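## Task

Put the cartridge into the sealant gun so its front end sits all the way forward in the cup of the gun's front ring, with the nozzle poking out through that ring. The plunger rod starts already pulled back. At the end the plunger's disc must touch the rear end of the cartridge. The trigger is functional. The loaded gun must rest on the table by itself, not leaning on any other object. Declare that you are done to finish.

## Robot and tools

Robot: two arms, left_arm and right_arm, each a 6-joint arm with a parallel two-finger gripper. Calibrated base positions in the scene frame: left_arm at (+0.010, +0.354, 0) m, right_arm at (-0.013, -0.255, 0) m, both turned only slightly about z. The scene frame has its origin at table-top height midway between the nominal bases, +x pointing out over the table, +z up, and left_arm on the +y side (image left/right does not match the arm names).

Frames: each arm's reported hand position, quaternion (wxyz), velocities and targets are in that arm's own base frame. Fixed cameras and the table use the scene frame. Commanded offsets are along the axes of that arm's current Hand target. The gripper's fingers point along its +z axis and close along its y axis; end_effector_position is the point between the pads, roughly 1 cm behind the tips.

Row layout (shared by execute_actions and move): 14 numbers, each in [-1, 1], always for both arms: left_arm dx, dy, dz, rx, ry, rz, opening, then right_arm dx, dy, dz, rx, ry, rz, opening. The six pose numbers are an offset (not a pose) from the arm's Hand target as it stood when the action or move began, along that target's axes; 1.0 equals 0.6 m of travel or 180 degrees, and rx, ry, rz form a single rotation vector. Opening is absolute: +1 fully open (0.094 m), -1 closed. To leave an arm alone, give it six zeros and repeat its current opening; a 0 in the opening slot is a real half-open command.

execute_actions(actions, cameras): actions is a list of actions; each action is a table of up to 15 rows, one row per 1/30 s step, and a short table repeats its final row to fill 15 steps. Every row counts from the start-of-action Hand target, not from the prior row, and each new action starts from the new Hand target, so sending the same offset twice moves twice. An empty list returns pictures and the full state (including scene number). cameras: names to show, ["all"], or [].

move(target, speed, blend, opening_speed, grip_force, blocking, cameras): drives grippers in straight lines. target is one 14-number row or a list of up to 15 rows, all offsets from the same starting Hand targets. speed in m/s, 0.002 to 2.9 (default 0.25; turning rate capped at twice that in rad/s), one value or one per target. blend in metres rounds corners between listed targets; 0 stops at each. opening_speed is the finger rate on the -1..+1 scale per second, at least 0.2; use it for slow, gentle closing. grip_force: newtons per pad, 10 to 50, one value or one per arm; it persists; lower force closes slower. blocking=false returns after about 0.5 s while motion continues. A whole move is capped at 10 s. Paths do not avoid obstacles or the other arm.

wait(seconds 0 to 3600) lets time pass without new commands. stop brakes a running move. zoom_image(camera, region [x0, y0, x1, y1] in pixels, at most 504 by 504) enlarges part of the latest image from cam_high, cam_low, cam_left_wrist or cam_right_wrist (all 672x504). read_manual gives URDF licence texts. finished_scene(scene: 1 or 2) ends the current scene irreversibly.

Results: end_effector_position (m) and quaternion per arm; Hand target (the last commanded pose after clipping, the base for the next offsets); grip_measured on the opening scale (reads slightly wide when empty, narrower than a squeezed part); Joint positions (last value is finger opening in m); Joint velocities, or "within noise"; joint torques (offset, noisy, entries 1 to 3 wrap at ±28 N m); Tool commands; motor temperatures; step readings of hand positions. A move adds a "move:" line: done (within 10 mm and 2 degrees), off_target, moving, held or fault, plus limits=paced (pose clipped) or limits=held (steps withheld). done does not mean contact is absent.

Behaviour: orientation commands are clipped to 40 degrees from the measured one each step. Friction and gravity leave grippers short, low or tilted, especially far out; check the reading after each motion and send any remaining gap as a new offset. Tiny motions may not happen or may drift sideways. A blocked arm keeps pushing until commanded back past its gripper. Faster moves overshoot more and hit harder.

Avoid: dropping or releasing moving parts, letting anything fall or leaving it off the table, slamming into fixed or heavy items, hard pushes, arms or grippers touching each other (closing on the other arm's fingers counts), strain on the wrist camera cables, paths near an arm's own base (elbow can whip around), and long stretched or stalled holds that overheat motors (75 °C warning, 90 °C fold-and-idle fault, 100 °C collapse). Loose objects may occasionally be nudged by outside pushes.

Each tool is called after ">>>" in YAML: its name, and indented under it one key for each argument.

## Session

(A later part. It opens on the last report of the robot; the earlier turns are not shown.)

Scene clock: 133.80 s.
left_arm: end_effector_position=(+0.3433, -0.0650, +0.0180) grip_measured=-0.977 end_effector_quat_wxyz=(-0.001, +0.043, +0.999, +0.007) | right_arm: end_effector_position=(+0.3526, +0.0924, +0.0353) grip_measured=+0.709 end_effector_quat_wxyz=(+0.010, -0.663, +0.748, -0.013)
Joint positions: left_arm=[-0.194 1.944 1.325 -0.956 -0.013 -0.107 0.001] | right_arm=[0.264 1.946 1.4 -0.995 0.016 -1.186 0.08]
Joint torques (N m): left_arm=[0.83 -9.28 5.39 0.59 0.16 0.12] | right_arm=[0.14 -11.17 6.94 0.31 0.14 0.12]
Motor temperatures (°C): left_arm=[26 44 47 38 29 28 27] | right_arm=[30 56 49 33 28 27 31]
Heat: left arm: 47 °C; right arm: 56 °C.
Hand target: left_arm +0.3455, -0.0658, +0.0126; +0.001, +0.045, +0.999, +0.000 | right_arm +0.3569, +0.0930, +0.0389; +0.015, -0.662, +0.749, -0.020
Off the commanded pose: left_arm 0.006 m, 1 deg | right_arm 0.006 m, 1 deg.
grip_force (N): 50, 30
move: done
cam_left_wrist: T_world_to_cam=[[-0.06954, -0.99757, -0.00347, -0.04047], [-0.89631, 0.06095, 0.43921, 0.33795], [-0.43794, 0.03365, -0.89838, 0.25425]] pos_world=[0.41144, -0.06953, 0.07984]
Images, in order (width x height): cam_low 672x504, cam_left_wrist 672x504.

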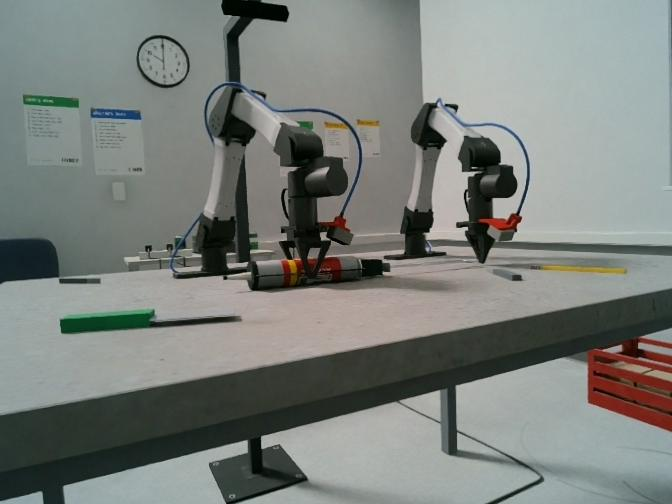

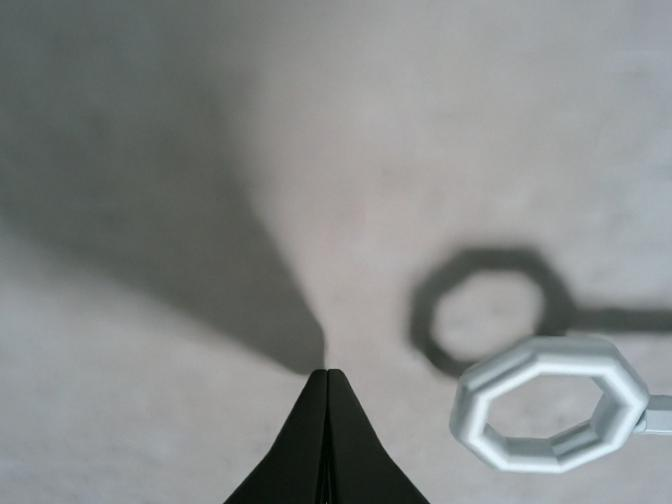

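>>> move:
  target: [0.001,-0.04,-0.003,0,0,0,-1,0,0,0,0,0,0,0.6]
  speed: 0.05
  cameras: ["cam_left_wrist","cam_low","cam_high"]

>>> zoom_image:
  camera: "cam_low"
  region: [230, 220, 430, 320]

>>> zoom_image:
  camera: "cam_high"
  region: [180, 280, 480, 420]

Scene clock: 137.37 s.
left_arm: end_effector_position=(+0.3391, -0.0846, +0.0179) grip_measured=-0.977 end_effector_quat_wxyz=(-0.001, +0.049, +0.999, +0.006) | right_arm: end_effector_position=(+0.3526, +0.0924, +0.0353) grip_measured=+0.709 end_effector_quat_wxyz=(+0.010, -0.663, +0.748, -0.013)
Joint positions: left_arm=[-0.25 1.944 1.325 -0.956 -0.011 -0.152 0.001] | right_arm=[0.264 1.946 1.4 -0.995 0.016 -1.186 0.08]
Joint torques (N m): left_arm=[-0.08 -8.8 6.82 0.45 0.13 -0.12] | right_arm=[0.16 -11.15 6.94 0.31 0.13 0.12]
Motor temperatures (°C): left_arm=[26 44 47 38 29 28 27] | right_arm=[30 56 49 33 28 27 31]
Heat: left arm: 47 °C; right arm: 56 °C.
Hand target: left_arm +0.3427, -0.0897, +0.0144; +0.001, +0.045, +0.999, +0.000 | right_arm +0.3569, +0.0930, +0.0389; +0.015, -0.662, +0.749, -0.020
Off the commanded pose: left_arm 0.007 m, 1 deg | right_arm 0.006 m, 1 deg.
grip_force (N): 50, 30
move: done
cam_left_wrist: T_world_to_cam=[[-0.0806, -0.99674, -0.00132, -0.0564], [-0.89578, 0.07186, 0.43865, 0.33615], [-0.43713, 0.03654, -0.89865, 0.253]] pos_world=[0.40717, -0.08961, 0.07983]
Images, in order (width x height): cam_high 672x504, cam_low 672x504, cam_left_wrist 672x504.

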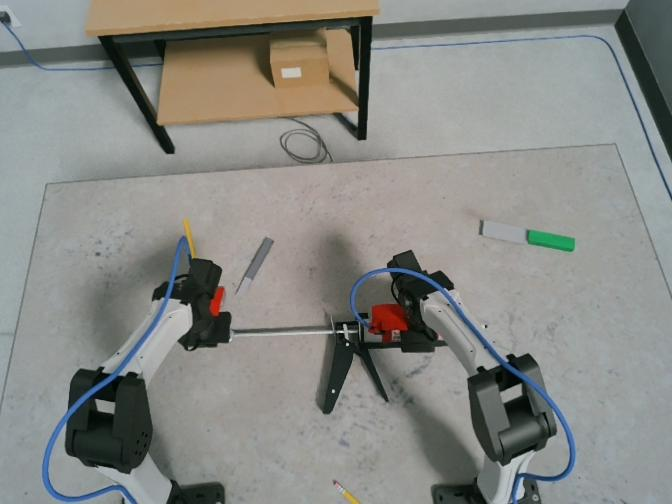

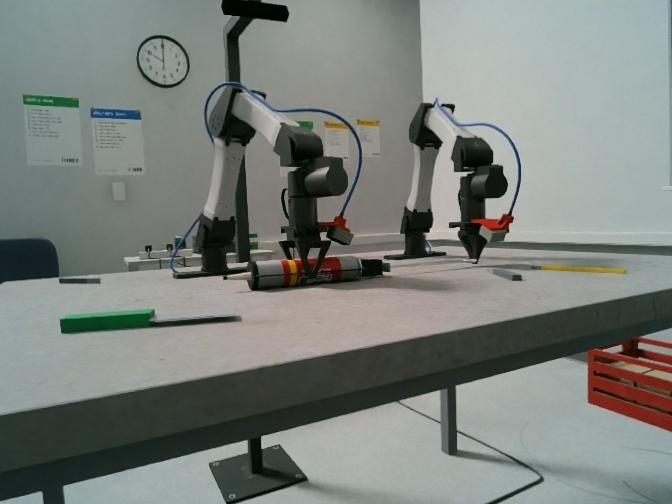

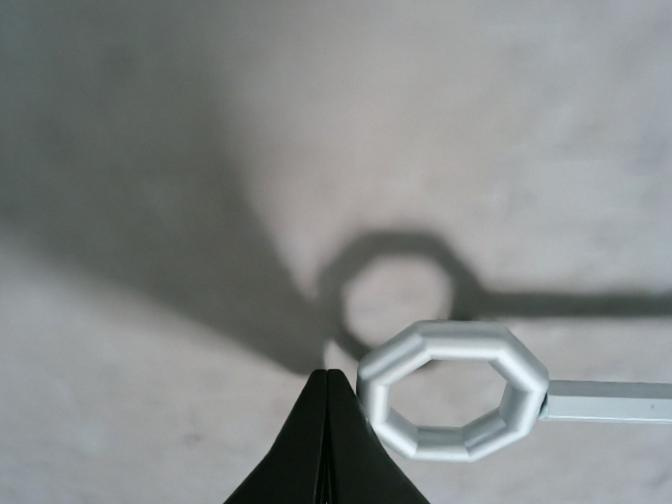

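Scaled by 2.520 from the camera's image (finer frame: 960x720).

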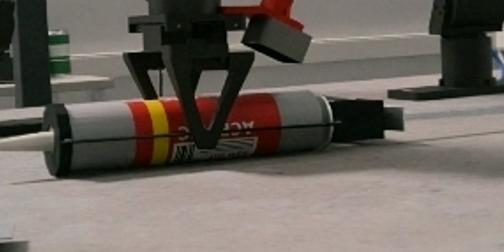

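Scaled by 1.680 from the camera's image (finer frame: 960x720).

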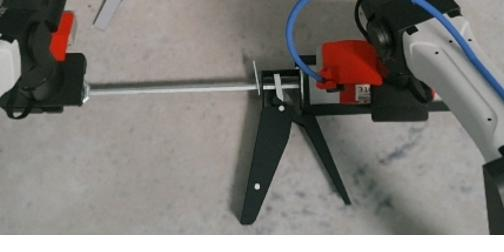

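>>> move:
  target: [-0.004,-0.0167,0,0,0,0,-1,0,0,0,0,0,0,0.6]
  speed: 0.04
  cameras: ["cam_left_wrist","cam_high","cam_low"]

>>> zoom_image:
  camera: "cam_low"
  region: [230, 220, 430, 320]

>>> zoom_image:
  camera: "cam_high"
  region: [320, 290, 480, 370]

Scene clock: 138.27 s.
left_arm: end_effector_position=(+0.3372, -0.0868, +0.0133) grip_measured=-0.977 end_effector_quat_wxyz=(-0.006, +0.042, +0.999, +0.013) | right_arm: end_effector_position=(+0.3526, +0.0924, +0.0353) grip_measured=+0.709 end_effector_quat_wxyz=(+0.010, -0.663, +0.748, -0.013)
Joint positions: left_arm=[-0.264 1.958 1.325 -0.956 -0.023 -0.18 0.001] | right_arm=[0.264 1.946 1.4 -0.995 0.016 -1.186 0.08]
Joint torques (N m): left_arm=[-1.14 -9.09 8.61 0.37 0.22 -0.06] | right_arm=[0.14 -11.15 6.93 0.31 0.13 0.12]
Motor temperatures (°C): left_arm=[26 44 47 37 29 28 27] | right_arm=[30 55 49 33 28 27 31]
Heat: left arm: 47 °C; right arm: 55 °C.
Hand target: left_arm +0.3442, -0.0999, +0.0145; +0.001, +0.045, +0.999, +0.000 | right_arm +0.3569, +0.0930, +0.0389; +0.015, -0.662, +0.749, -0.020
Off the commanded pose: left_arm 0.015 m, 2 deg | right_arm 0.006 m, 1 deg.
grip_force (N): 50, 30
move: off_target (left_arm)
cam_left_wrist: T_world_to_cam=[[-0.06674, -0.99763, -0.0165, -0.06328], [-0.89222, 0.05226, 0.44857, 0.33355], [-0.44664, 0.04466, -0.8936, 0.25197]] pos_world=[0.40592, -0.09182, 0.07449]
Images, in order (width x height): cam_high 672x504, cam_low 672x504, cam_left_wrist 672x504.

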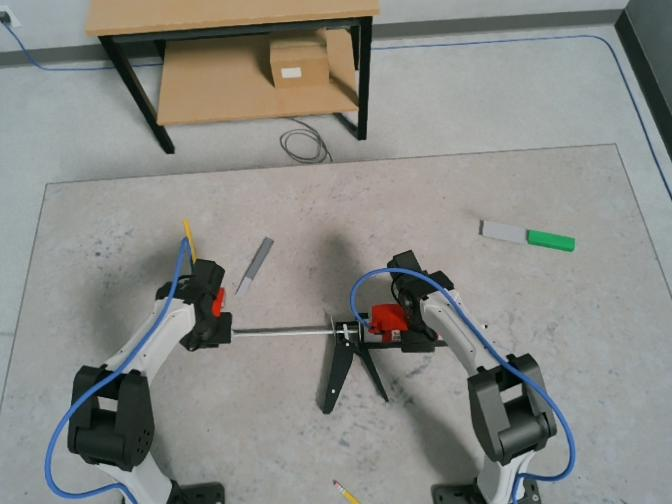

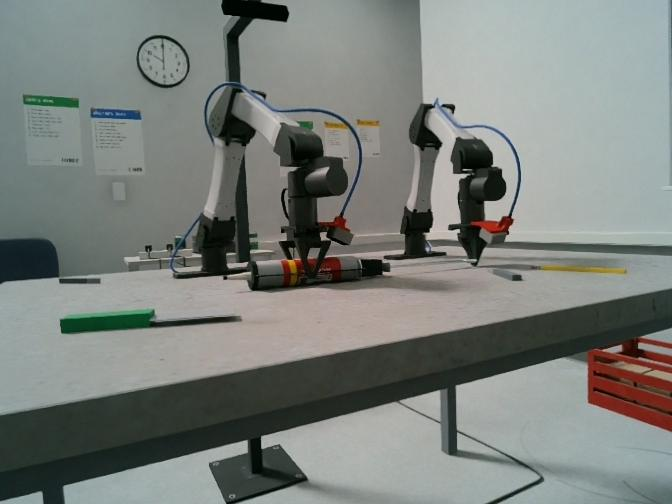

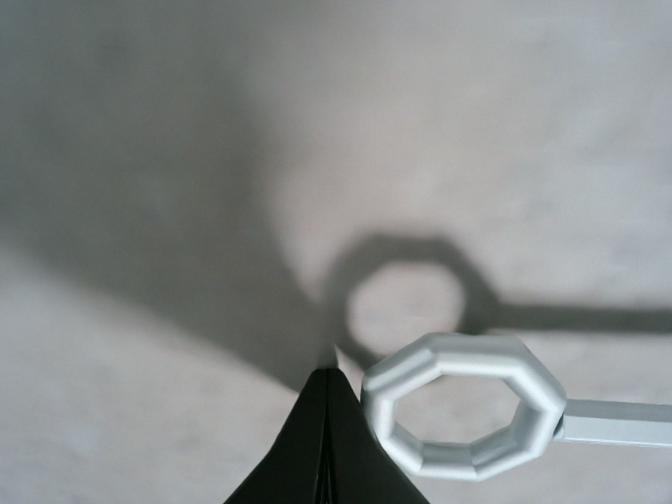

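Scaled by 2.520 from the camera's image (finer frame: 960x720).

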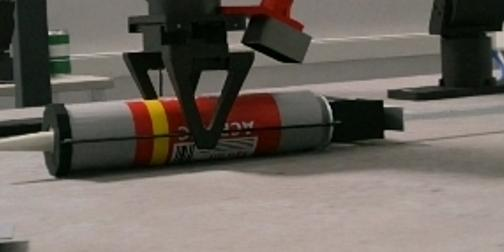

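Scaled by 3.150 from the camera's image (finer frame: 960x720).

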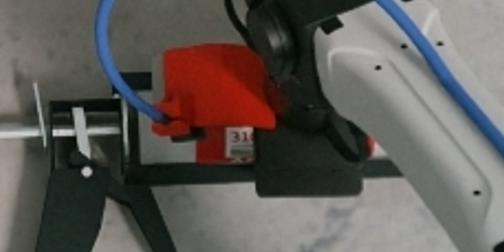

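>>> move:
  target: [0,-0.0167,-0.006,0,0,0,-1,0,0,0,0,0,0,0.6]
  speed: 0.04
  cameras: ["cam_left_wrist","cam_high"]

>>> zoom_image:
  camera: "cam_high"
  region: [320, 290, 480, 370]

Scene clock: 139.30 s.
left_arm: end_effector_position=(+0.3376, -0.0895, +0.0150) grip_measured=-0.977 end_effector_quat_wxyz=(-0.004, +0.039, +0.999, +0.027) | right_arm: end_effector_position=(+0.3527, +0.0914, +0.0353) grip_measured=+0.709 end_effector_quat_wxyz=(+0.008, -0.663, +0.749, -0.016)
Joint positions: left_arm=[-0.284 1.962 1.337 -0.967 -0.049 -0.207 0.001] | right_arm=[0.264 1.946 1.4 -0.996 0.022 -1.186 0.08]
Joint torques (N m): left_arm=[-1.77 -9.21 9.09 0.33 0.45 -0.12] | right_arm=[0.1 -11.14 6.93 0.31 0.06 0.11]
Motor temperatures (°C): left_arm=[26 44 48 37 29 28 27] | right_arm=[30 55 49 33 28 27 31]
Heat: left arm: 48 °C; right arm: 55 °C.
Hand target: left_arm +0.3435, -0.1099, +0.0181; +0.001, +0.045, +0.999, +0.000 | right_arm +0.3568, +0.0930, +0.0389; +0.015, -0.662, +0.749, -0.020
Off the commanded pose: left_arm 0.021 m, 3 deg | right_arm 0.006 m, 1 deg.
grip_force (N): 50, 30
move: off_target (left_arm)
cam_left_wrist: T_world_to_cam=[[-0.06065, -0.99725, -0.04269, -0.06765], [-0.89494, 0.03539, 0.44478, 0.33278], [-0.44205, 0.06518, -0.89462, 0.25403]] pos_world=[0.40601, -0.0958, 0.07635]
Images, in order (width x height): cam_high 672x504, cam_left_wrist 672x504.

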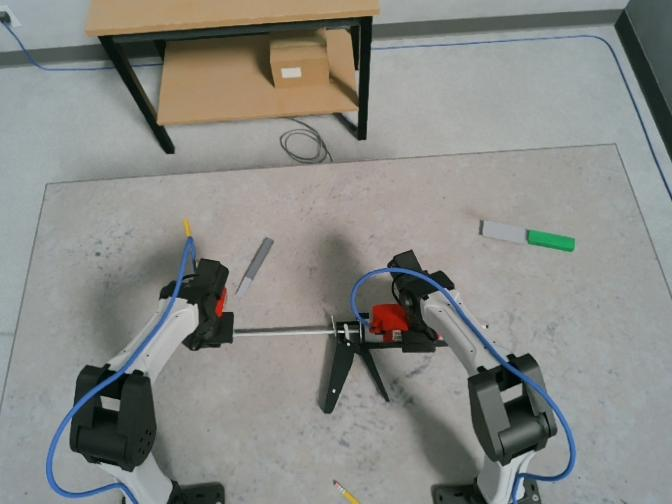

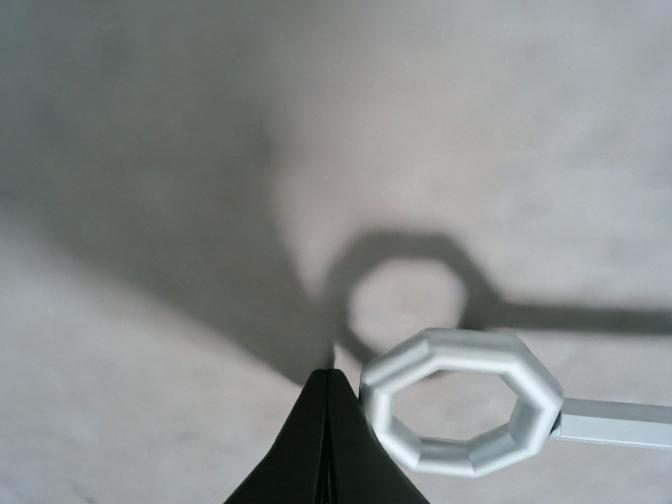

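Scaled by 3.150 from the camera's image (finer frame: 960x720).

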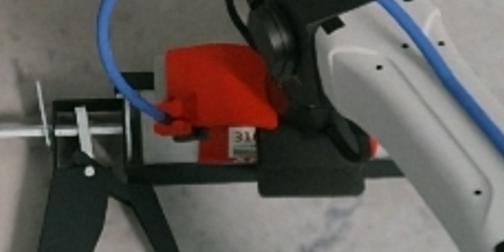

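>>> zoom_image:
  camera: "cam_high"
  region: [325, 305, 395, 360]

>>> execute_actions:
  actions:
    - [[0,0,0,0,0,0,-1,0,0,0,0,0,0,0.6]]
  cameras: ["cam_low","cam_high"]

>>> zoom_image:
  camera: "cam_low"
  region: [330, 240, 410, 290]

Scaled by 7.200 from the camera's image (finer frame: 960x720).

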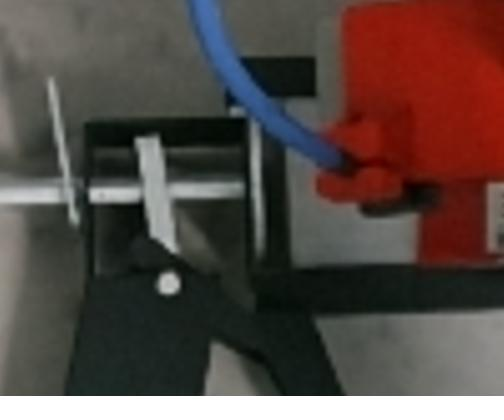

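Scene clock: 140.13 s.
left_arm: end_effector_position=(+0.3376, -0.0895, +0.0150) grip_measured=-0.977 end_effector_quat_wxyz=(-0.004, +0.039, +0.999, +0.027) | right_arm: end_effector_position=(+0.3527, +0.0914, +0.0353) grip_measured=+0.709 end_effector_quat_wxyz=(+0.008, -0.663, +0.749, -0.016)
Joint positions: left_arm=[-0.284 1.962 1.337 -0.967 -0.049 -0.207 0.001] | right_arm=[0.264 1.946 1.4 -0.996 0.022 -1.186 0.08]
Joint torques (N m): left_arm=[-1.87 -9.24 9.06 0.31 0.46 -0.09] | right_arm=[0.17 -11.14 6.91 0.32 0.06 0.12]
Motor temperatures (°C): left_arm=[26 44 48 37 29 28 27] | right_arm=[30 55 49 33 28 27 31]
Heat: left arm: 48 °C; right arm: 55 °C.
Hand target: left_arm +0.3435, -0.1099, +0.0181; +0.001, +0.045, +0.999, +0.000 | right_arm +0.3568, +0.0930, +0.0389; +0.015, -0.662, +0.749, -0.020
Off the commanded pose: left_arm 0.021 m, 3 deg | right_arm 0.006 m, 1 deg.
grip_force (N): 50, 30
Step readings (end_effector_position of left_arm | right_arm):
0: (+0.3376, -0.0895, +0.0150) | (+0.3527, +0.0914, +0.0353)
1: (+0.3376, -0.0895, +0.0150) | (+0.3527, +0.0914, +0.0353)
2: (+0.3376, -0.0895, +0.0150) | (+0.3527, +0.0914, +0.0353)
4: (+0.3376, -0.0895, +0.0150) | (+0.3527, +0.0914, +0.0353)
8: (+0.3376, -0.0895, +0.0150) | (+0.3527, +0.0914, +0.0353)
15: (+0.3376, -0.0895, +0.0150) | (+0.3527, +0.0914, +0.0353)
Images, in order (width x height): cam_high 672x504, cam_low 672x504.

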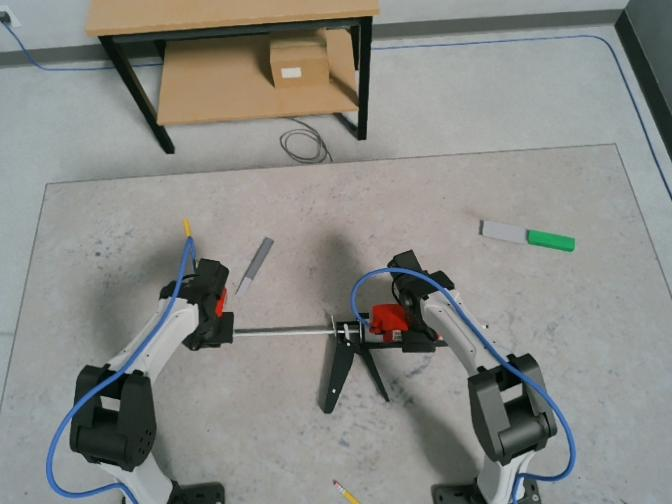

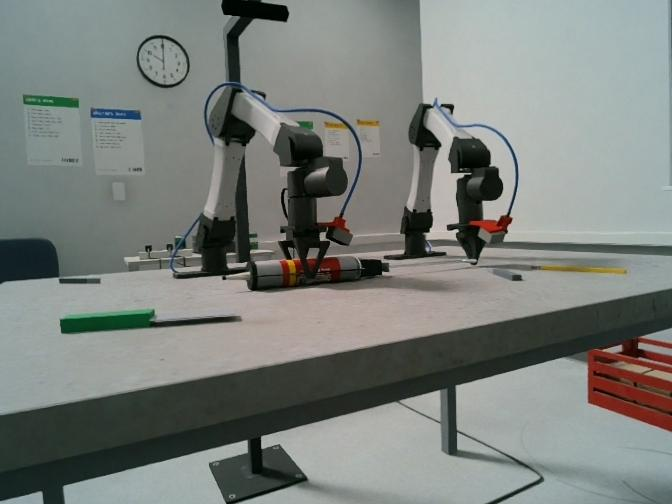

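Scaled by 6.300 from the camera's image (finer frame: 960x720).

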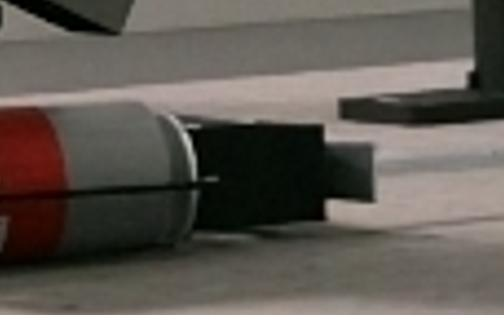

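>>> move:
  target: [0,-0.02,-0.002,0,0,0,-1,0,0,0,0,0,0,0.6]
  speed: 0.03
  cameras: ["cam_left_wrist","cam_high"]

>>> zoom_image:
  camera: "cam_high"
  region: [325, 305, 395, 360]

Scene clock: 141.37 s.
left_arm: end_effector_position=(+0.3365, -0.0934, +0.0169) grip_measured=-0.977 end_effector_quat_wxyz=(-0.005, +0.036, +0.998, +0.041) | right_arm: end_effector_position=(+0.3523, +0.0888, +0.0353) grip_measured=+0.709 end_effector_quat_wxyz=(+0.003, -0.663, +0.749, -0.020)
Joint positions: left_arm=[-0.309 1.968 1.352 -0.986 -0.077 -0.238 0.001] | right_arm=[0.263 1.946 1.4 -1 0.034 -1.186 0.08]
Joint torques (N m): left_arm=[-2.15 -9.32 9.22 0.38 0.71 -0.08] | right_arm=[0.2 -11.15 6.91 0.34 -0.08 0.12]
Motor temperatures (°C): left_arm=[26 45 48 37 29 28 27] | right_arm=[30 55 49 33 28 27 31]
Heat: left arm: 48 °C; right arm: 55 °C.
Hand target: left_arm +0.3423, -0.1218, +0.0193; +0.001, +0.045, +0.999, +0.000 | right_arm +0.3569, +0.0930, +0.0389; +0.015, -0.662, +0.749, -0.020
Off the commanded pose: left_arm 0.029 m, 5 deg | right_arm 0.007 m, 1 deg.
grip_force (N): 50, 30
move: off_target (left_arm)
cam_left_wrist: T_world_to_cam=[[-0.05491, -0.99588, -0.07211, -0.07279], [-0.89526, 0.01712, 0.44521, 0.32952], [-0.44214, 0.089, -0.89252, 0.25779]] pos_world=[0.40499, -0.10108, 0.07813]
Images, in order (width x height): cam_high 672x504, cam_left_wrist 672x504.

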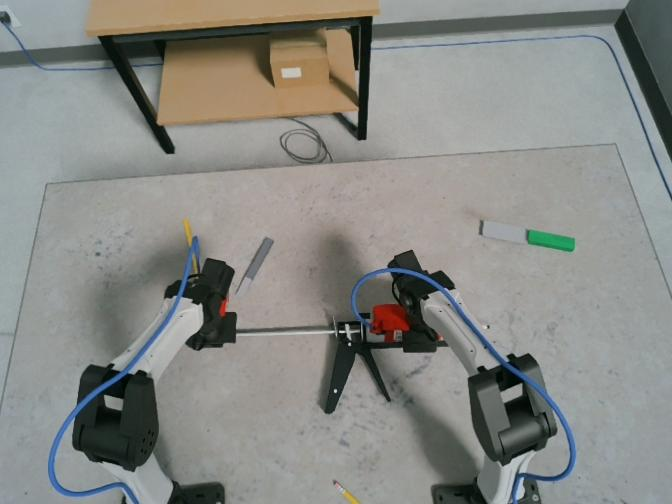

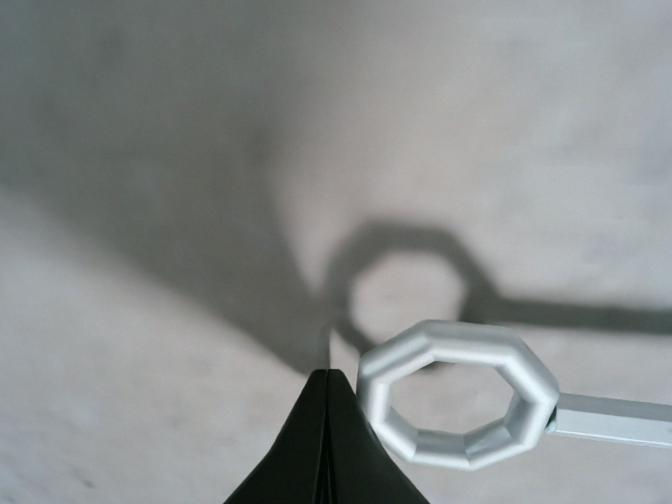

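Scaled by 7.200 from the camera's image (finer frame: 960x720).

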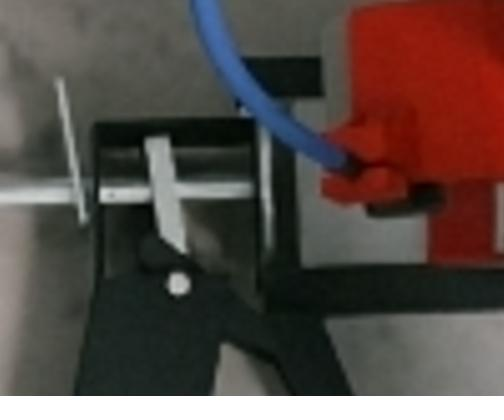

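>>> move:
  target:
    - [0,0.08,0,0,0,0,-1,0,0,0,0,0,0,0.6]
    - [0,0.08,-0.28,0,0,0,-1,0,0,0,0,0,0,0.6]
  speed: 0.12

>>> move:
  target:
    - [0,0,0,0,0,0,-1,0,0,0,0,0,0,1]
    - [0,0,0,0,0,0,-1,0,0,-0.4,0,0,0,1]
  speed: 0.15
  cameras: ["cam_left_wrist","cam_high","cam_low","cam_right_wrist"]

Scene clock: 144.80 s.
left_arm: end_effector_position=(+0.3468, -0.0728, +0.1678) grip_measured=-0.977 end_effector_quat_wxyz=(+0.002, +0.041, +0.999, +0.007) | right_arm: end_effector_position=(+0.3523, +0.0888, +0.0353) grip_measured=+0.709 end_effector_quat_wxyz=(+0.003, -0.663, +0.749, -0.020)
Joint positions: left_arm=[-0.214 1.909 1.881 -1.542 -0.014 -0.131 0.001] | right_arm=[0.263 1.946 1.4 -1 0.034 -1.186 0.08]
Joint torques (N m): left_arm=[0.64 -13.85 8.96 0.15 0.1 0.13] | right_arm=[0.21 -11.17 6.93 0.34 -0.06 0.12]
Motor temperatures (°C): left_arm=[26 46 48 36 29 28 27] | right_arm=[30 55 49 33 28 27 31]
Heat: left arm: 48 °C; right arm: 55 °C.
Hand target: left_arm +0.3464, -0.0740, +0.1872; +0.001, +0.045, +0.999, +0.000 | right_arm +0.3569, +0.0930, +0.0389; +0.015, -0.662, +0.749, -0.020
Off the commanded pose: left_arm 0.020 m, 1 deg | right_arm 0.007 m, 1 deg.
joint sent to its limit (left arm) — joint 4 (wrist pitch), lower limit. The joint targets are off in orientation, not in position.
grip_force (N): 50, 30
move: off_target (left_arm)

Scene clock: 147.37 s.
left_arm: end_effector_position=(+0.3467, -0.0728, +0.1678) grip_measured=-0.977 end_effector_quat_wxyz=(+0.002, +0.041, +0.999, +0.007) | right_arm: end_effector_position=(+0.3489, +0.0934, +0.2698) grip_measured=+0.998 end_effector_quat_wxyz=(+0.133, -0.656, +0.738, -0.083)
Joint positions: left_arm=[-0.214 1.909 1.881 -1.542 -0.014 -0.131 0.001] | right_arm=[0.278 1.763 2.078 -1.573 0.034 -1.182 0.094]
Joint torques (N m): left_arm=[0.59 -13.98 8.9 0.16 0.14 0.11] | right_arm=[0.5 -10.09 7.5 0.65 -0.01 0.18]
Motor temperatures (°C): left_arm=[26 47 49 36 29 28 28] | right_arm=[30 55 49 33 28 27 31]
Heat: left arm: 49 °C; right arm: 55 °C.
Hand target: left_arm +0.3464, -0.0740, +0.1872; +0.001, +0.045, +0.999, +0.000 | right_arm +0.3451, +0.0956, +0.2786; +0.015, -0.662, +0.749, -0.020
Off the commanded pose: left_arm 0.019 m, 1 deg | right_arm 0.010 m, 15 deg.
joint sent to its limit (left arm) — joint 4 (wrist pitch), lower limit. The joint targets are off in orientation, not in position.
joint sent to its limit (right arm) — joint 4 (wrist pitch), lower limit. The joint targets are off in orientation, not in position.
grip_force (N): 50, 30
move: off_target (right_arm)
cam_left_wrist: T_world_to_cam=[[-0.06532, -0.99786, -0.00347, -0.0488], [-0.89921, 0.05735, 0.43374, 0.27739], [-0.43261, 0.03145, -0.90103, 0.38901]] pos_world=[0.41453, -0.07684, 0.23003]
cam_right_wrist: T_world_to_cam=[[0.93818, -0.15219, 0.31089, -0.39643], [-0.24352, -0.92849, 0.28035, 0.13493], [0.24599, -0.33873, -0.90816, 0.28127]] pos_world=[0.33559, 0.16022, 0.34086]

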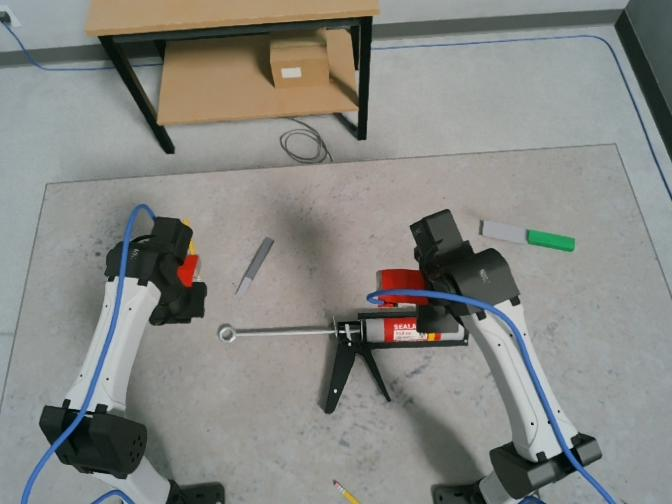

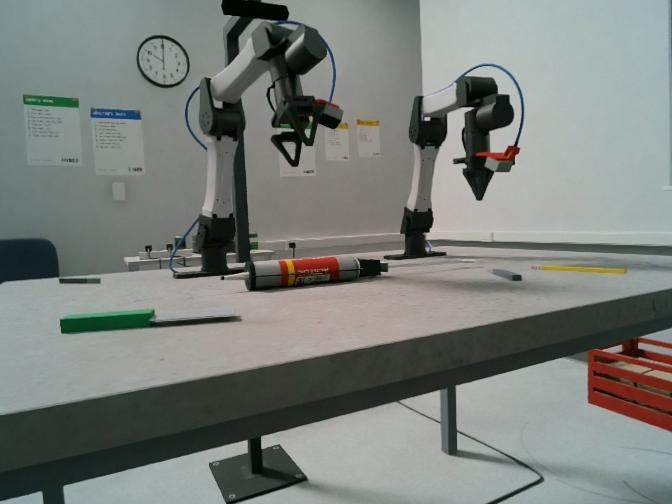

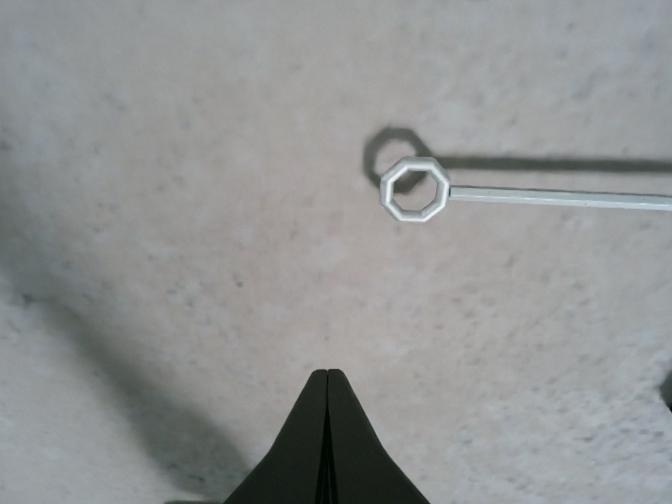

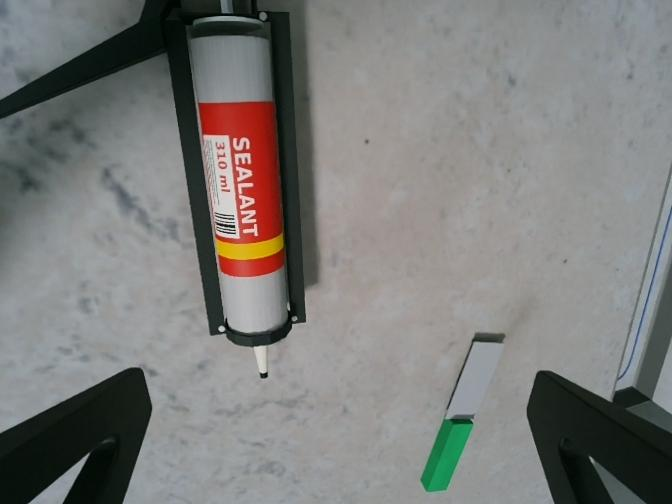

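Great view.

>>> zoom_image:
  camera: "cam_right_wrist"
  region: [150, 0, 330, 135]

>>> zoom_image:
  camera: "cam_right_wrist"
  region: [190, 280, 330, 385]

>>> zoom_image:
  camera: "cam_high"
  region: [310, 300, 430, 420]

Scaled by 2.800 from the camera's image (finer frame: 960x720).

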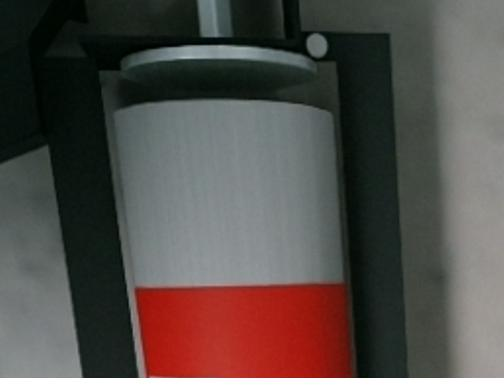

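Scaled by 3.600 from the camera's image (finer frame: 960x720).

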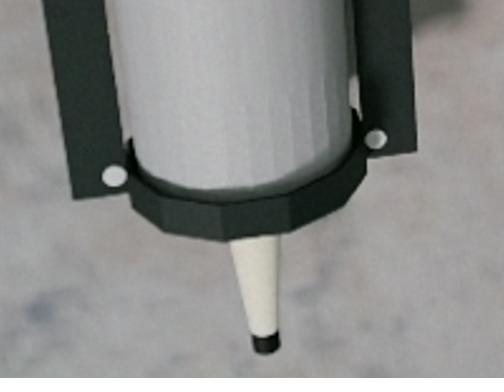

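Scaled by 4.200 from the camera's image (finer frame: 960x720).

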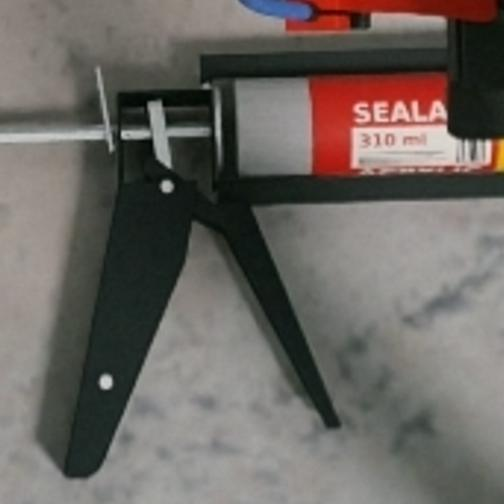

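>>> move:
  target:
    - [0,0,0,0,0,0,1,0.28,0,0,0,0,0,1]
    - [0.1025,-0.57,0.083,0,0,-0.044,1,0.28,0,0,0,0,0,1]
  speed: 0.25
  blend: 0.02
  cameras: ["cam_left_wrist","cam_high","cam_low"]

Scene clock: 152.63 s.
left_arm: end_effector_position=(+0.2526, -0.4077, +0.1344) grip_measured=+0.998 end_effector_quat_wxyz=(+0.036, -0.014, +0.998, -0.052) | right_arm: end_effector_position=(+0.3306, -0.0722, +0.2744) grip_measured=+0.998 end_effector_quat_wxyz=(+0.097, -0.649, +0.744, -0.125)
Joint positions: left_arm=[-1.019 2.376 2.475 -1.543 -0.009 -1.048 0.094] | right_arm=[-0.219 1.674 1.994 -1.573 -0.009 -1.653 0.094]
Joint torques (N m): left_arm=[0.64 -13.56 8.99 0.4 0.03 -0.13] | right_arm=[0.16 -9.81 5.7 0.65 0.1 0.01]
Motor temperatures (°C): left_arm=[26 48 49 35 29 28 27] | right_arm=[30 55 49 33 28 27 31]
Heat: left arm: 49 °C; right arm: 55 °C.
Hand target: left_arm +0.2542, -0.4090, +0.1374; +0.001, -0.024, +1.000, +0.000 | right_arm +0.3243, -0.0712, +0.2793; +0.015, -0.662, +0.749, -0.020
Off the commanded pose: left_arm 0.004 m, 7 deg | right_arm 0.008 m, 15 deg.
joint sent to its limit (left arm) — joint 4 (wrist pitch), lower limit. The joint targets are off in orientation, not in position.
joint sent to its limit (right arm) — joint 4 (wrist pitch), lower limit. The joint targets are off in orientation, not in position.
grip_force (N): 50, 30
move: off_target (left_arm, right_arm); blend cut to 0 m at target 1
cam_left_wrist: T_world_to_cam=[[0.04145, -0.99231, 0.11663, -0.43016], [-0.929, 0.00469, 0.37006, 0.2211], [-0.36776, -0.12368, -0.92166, 0.25188]] pos_world=[0.31586, -0.39674, 0.2005]
Images, in order (width x height): cam_high 672x504, cam_low 672x504, cam_left_wrist 672x504.

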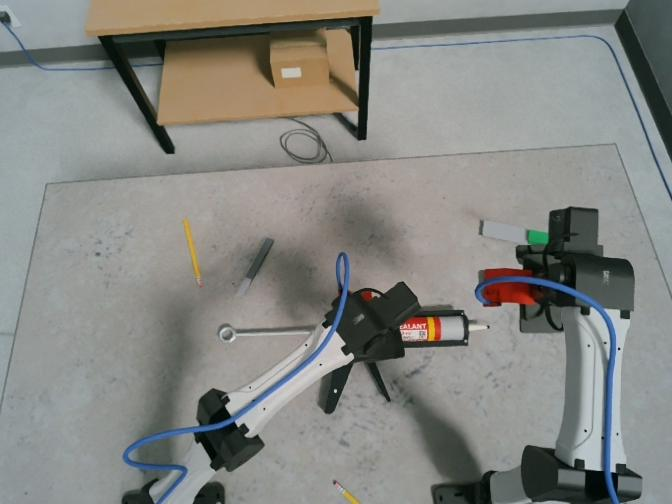

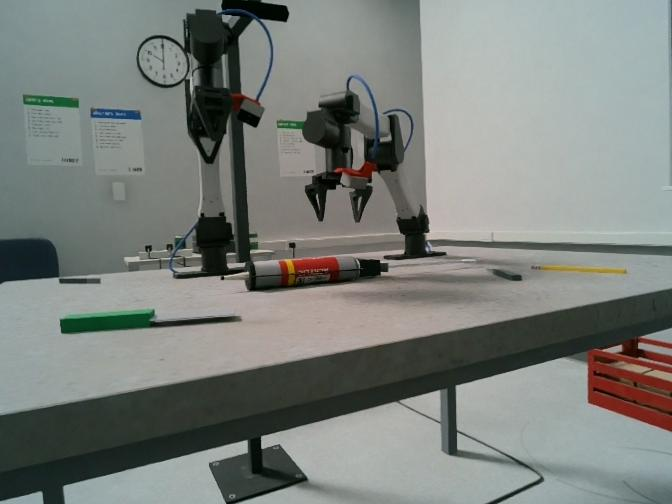

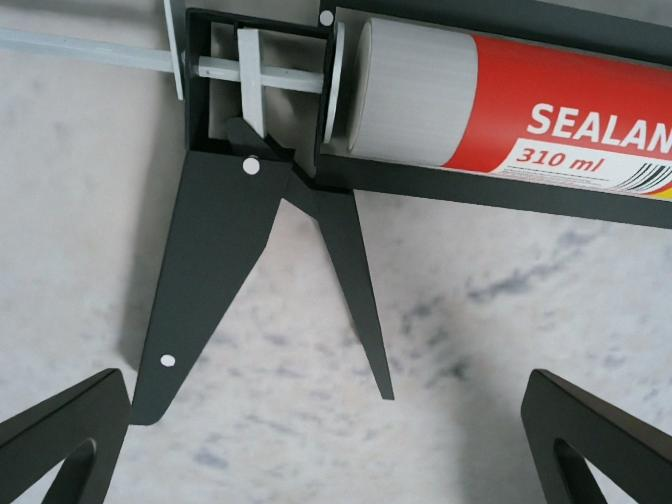

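>>> move:
  target: [-0.0067,0.0347,0.112,0,0,0.008,1,0,0,0,0,0,0,1]
  speed: 0.15
  cameras: ["cam_left_wrist","cam_low"]

>>> zoom_image:
  camera: "cam_low"
  region: [300, 180, 460, 300]

Scene clock: 154.83 s.
left_arm: end_effector_position=(+0.2544, -0.3858, +0.0758) grip_measured=+0.998 end_effector_quat_wxyz=(+0.002, -0.014, +1.000, +0.004) | right_arm: end_effector_position=(+0.3306, -0.0722, +0.2744) grip_measured=+0.998 end_effector_quat_wxyz=(+0.097, -0.649, +0.744, -0.125)
Joint positions: left_arm=[-0.991 2.39 2.269 -1.455 -0.009 -1.018 0.094] | right_arm=[-0.219 1.674 1.994 -1.573 -0.009 -1.653 0.094]
Joint torques (N m): left_arm=[0.91 -13.96 5.74 0.54 0.02 0.12] | right_arm=[0.17 -9.77 5.67 0.64 0.11 0.01]
Motor temperatures (°C): left_arm=[26 49 49 35 29 28 27] | right_arm=[30 55 48 33 28 27 31]
Heat: left arm: 49 °C; right arm: 55 °C.
Hand target: left_arm +0.2573, -0.3881, +0.0702; +0.001, -0.011, +1.000, +0.000 | right_arm +0.3243, -0.0712, +0.2793; +0.015, -0.662, +0.749, -0.020
Off the commanded pose: left_arm 0.007 m, 1 deg | right_arm 0.008 m, 15 deg.
joint sent to its limit (right arm) — joint 4 (wrist pitch), lower limit. The joint targets are off in orientation, not in position.
grip_force (N): 50, 30
move: done
cam_left_wrist: T_world_to_cam=[[0.04447, -0.99901, 0.00138, -0.3963], [-0.90115, -0.03951, 0.43169, 0.21555], [-0.43121, -0.02044, -0.90202, 0.25577]] pos_world=[0.32216, -0.38216, 0.13821]
Images, in order (width x height): cam_low 672x504, cam_left_wrist 672x504.

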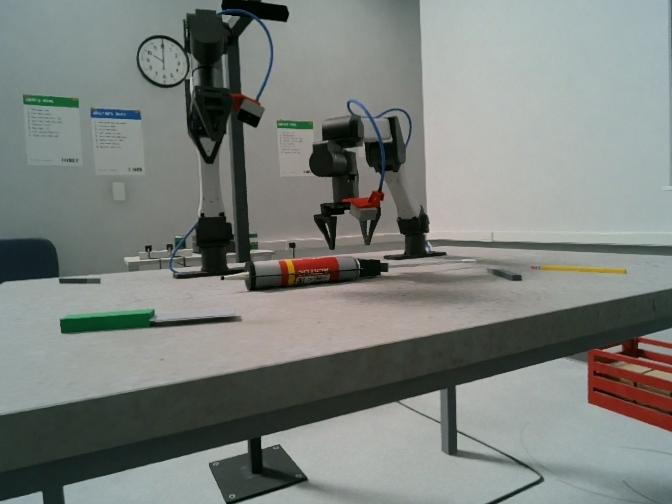

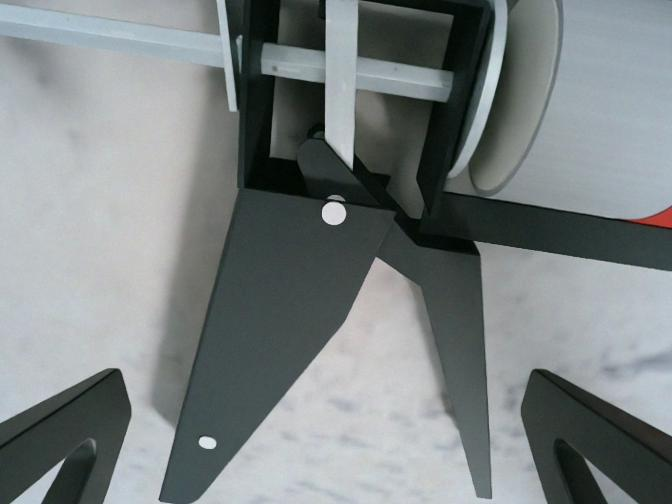

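Scaled by 3.150 from the camera's image (finer frame: 960x720).

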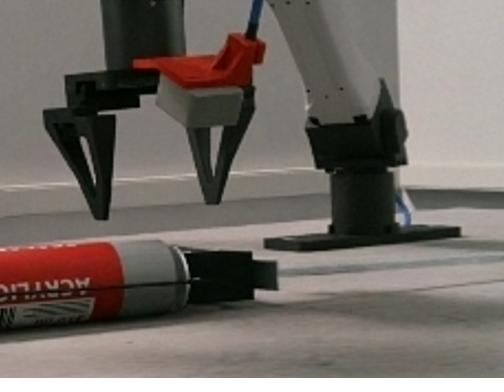

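>>> move:
  target: [-0.003,-0.007,0.05,0,0,0,1,0,0,0,0,0,0,1]
  speed: 0.1
  cameras: ["cam_left_wrist"]

Scene clock: 156.47 s.
left_arm: end_effector_position=(+0.2571, -0.3899, +0.0466) grip_measured=+0.998 end_effector_quat_wxyz=(+0.003, -0.014, +1.000, +0.004) | right_arm: end_effector_position=(+0.3306, -0.0722, +0.2744) grip_measured=+0.998 end_effector_quat_wxyz=(+0.097, -0.649, +0.744, -0.125)
Joint positions: left_arm=[-0.991 2.406 2.182 -1.35 -0.009 -1.018 0.094] | right_arm=[-0.219 1.674 1.994 -1.573 -0.009 -1.653 0.094]
Joint torques (N m): left_arm=[0.66 -13.94 5.82 0.47 0.06 0.11] | right_arm=[0.17 -9.77 5.7 0.64 0.1 0.01]
Heat: left arm: 50 °C; right arm: 54 °C.
Hand target: left_arm +0.2592, -0.3922, +0.0401; +0.001, -0.011, +1.000, +0.000 | right_arm +0.3243, -0.0712, +0.2793; +0.015, -0.662, +0.749, -0.020
Off the commanded pose: left_arm 0.007 m, 1 deg | right_arm 0.008 m, 15 deg.
joint sent to its limit (right arm) — joint 4 (wrist pitch), lower limit. The joint targets are off in orientation, not in position.
grip_force (N): 50, 30
move: done
cam_left_wrist: T_world_to_cam=[[0.0444, -0.99901, 0.00243, -0.40047], [-0.90141, -0.03901, 0.4312, 0.23067], [-0.43068, -0.02134, -0.90225, 0.22998]] pos_world=[0.32476, -0.38617, 0.10901]

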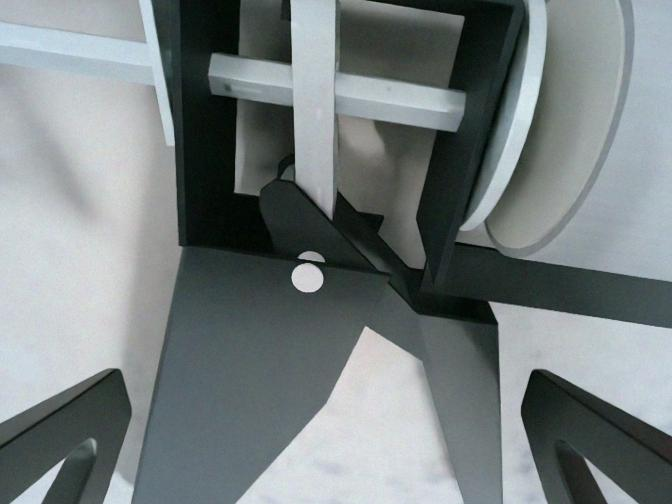

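>>> move:
  target: [0.001,-0.001,0.035,0,0,0,1,0,0,0,0,0,0,1]
  speed: 0.06
  cameras: ["cam_left_wrist","cam_low"]

>>> zoom_image:
  camera: "cam_low"
  region: [300, 200, 420, 300]

Scene clock: 157.57 s.
left_arm: end_effector_position=(+0.2574, -0.3903, +0.0275) grip_measured=+0.998 end_effector_quat_wxyz=(+0.003, -0.014, +1.000, +0.003) | right_arm: end_effector_position=(+0.3306, -0.0722, +0.2744) grip_measured=+0.998 end_effector_quat_wxyz=(+0.097, -0.649, +0.744, -0.125)
Joint positions: left_arm=[-0.991 2.409 2.111 -1.275 -0.009 -1.018 0.094] | right_arm=[-0.219 1.674 1.994 -1.573 -0.009 -1.653 0.094]
Joint torques (N m): left_arm=[0.4 -13.67 5.59 0.57 0.05 0.08] | right_arm=[0.2 -9.77 5.7 0.65 0.1 0.01]
Heat: left arm: 50 °C; right arm: 54 °C.
Hand target: left_arm +0.2587, -0.3929, +0.0192; +0.001, -0.011, +1.000, +0.000 | right_arm +0.3243, -0.0712, +0.2793; +0.015, -0.662, +0.749, -0.020
Off the commanded pose: left_arm 0.009 m, 1 deg | right_arm 0.008 m, 15 deg.
joint sent to its limit (right arm) — joint 4 (wrist pitch), lower limit. The joint targets are off in orientation, not in position.
grip_force (N): 50, 30
move: done
cam_left_wrist: T_world_to_cam=[[0.04442, -0.99901, 0.00368, -0.40085], [-0.90178, -0.03851, 0.43047, 0.23942], [-0.4299, -0.02244, -0.9026, 0.21226]] pos_world=[0.32496, -0.38647, 0.09]
Images, in order (width x height): cam_low 672x504, cam_left_wrist 672x504.

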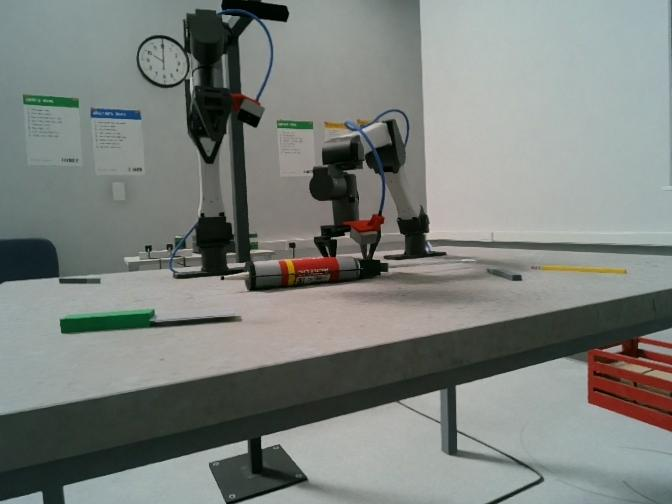

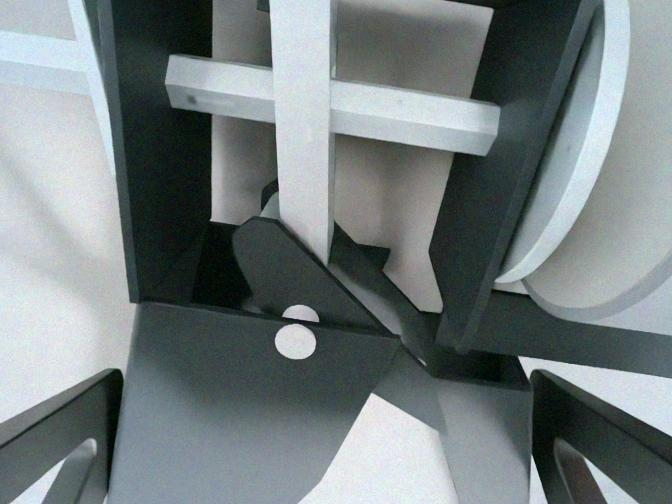

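Scaled by 4.200 from the camera's image (finer frame: 960x720).

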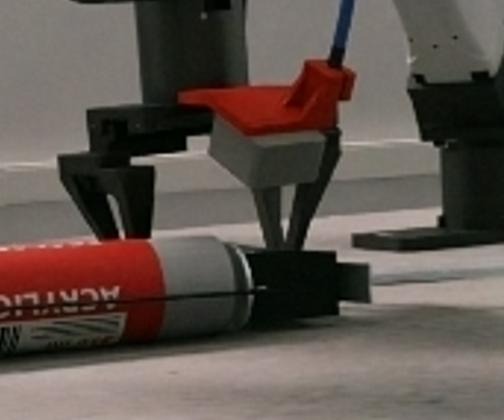

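>>> move:
  target: [0,0,0,0,0,0,0.65,0,0,0,0,0,0,1]
  opening_speed: 0.25
  cameras: ["cam_left_wrist"]

Scene clock: 159.37 s.
left_arm: end_effector_position=(+0.2533, -0.3887, +0.0270) grip_measured=+0.657 end_effector_quat_wxyz=(-0.007, -0.007, +1.000, +0.005) | right_arm: end_effector_position=(+0.3306, -0.0722, +0.2744) grip_measured=+0.998 end_effector_quat_wxyz=(+0.097, -0.649, +0.744, -0.125)
Joint positions: left_arm=[-0.991 2.409 2.109 -1.287 0.006 -1.006 0.078] | right_arm=[-0.219 1.674 1.994 -1.573 -0.009 -1.653 0.094]
Joint torques (N m): left_arm=[0.44 -13.74 5.82 0.68 -0.12 -0.05] | right_arm=[0.17 -9.77 5.7 0.64 0.1 0.01]
Heat: left arm: 50 °C; right arm: 54 °C.
Hand target: left_arm +0.2587, -0.3929, +0.0193; +0.001, -0.011, +1.000, +0.000 | right_arm +0.3243, -0.0712, +0.2793; +0.015, -0.662, +0.749, -0.020
Off the commanded pose: left_arm 0.010 m, 1 deg | right_arm 0.008 m, 15 deg.
joint sent to its limit (right arm) — joint 4 (wrist pitch), lower limit. The joint targets are off in orientation, not in position.
grip_force (N): 50, 30
move: done
cam_left_wrist: T_world_to_cam=[[0.03196, -0.99949, -0.00121, -0.39603], [-0.89335, -0.0291, 0.44842, 0.23713], [-0.44822, -0.01325, -0.89382, 0.21813]] pos_world=[0.32227, -0.38604, 0.08815]

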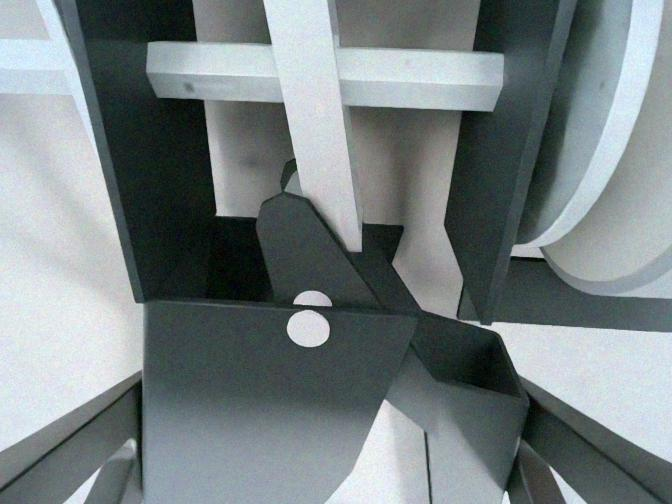

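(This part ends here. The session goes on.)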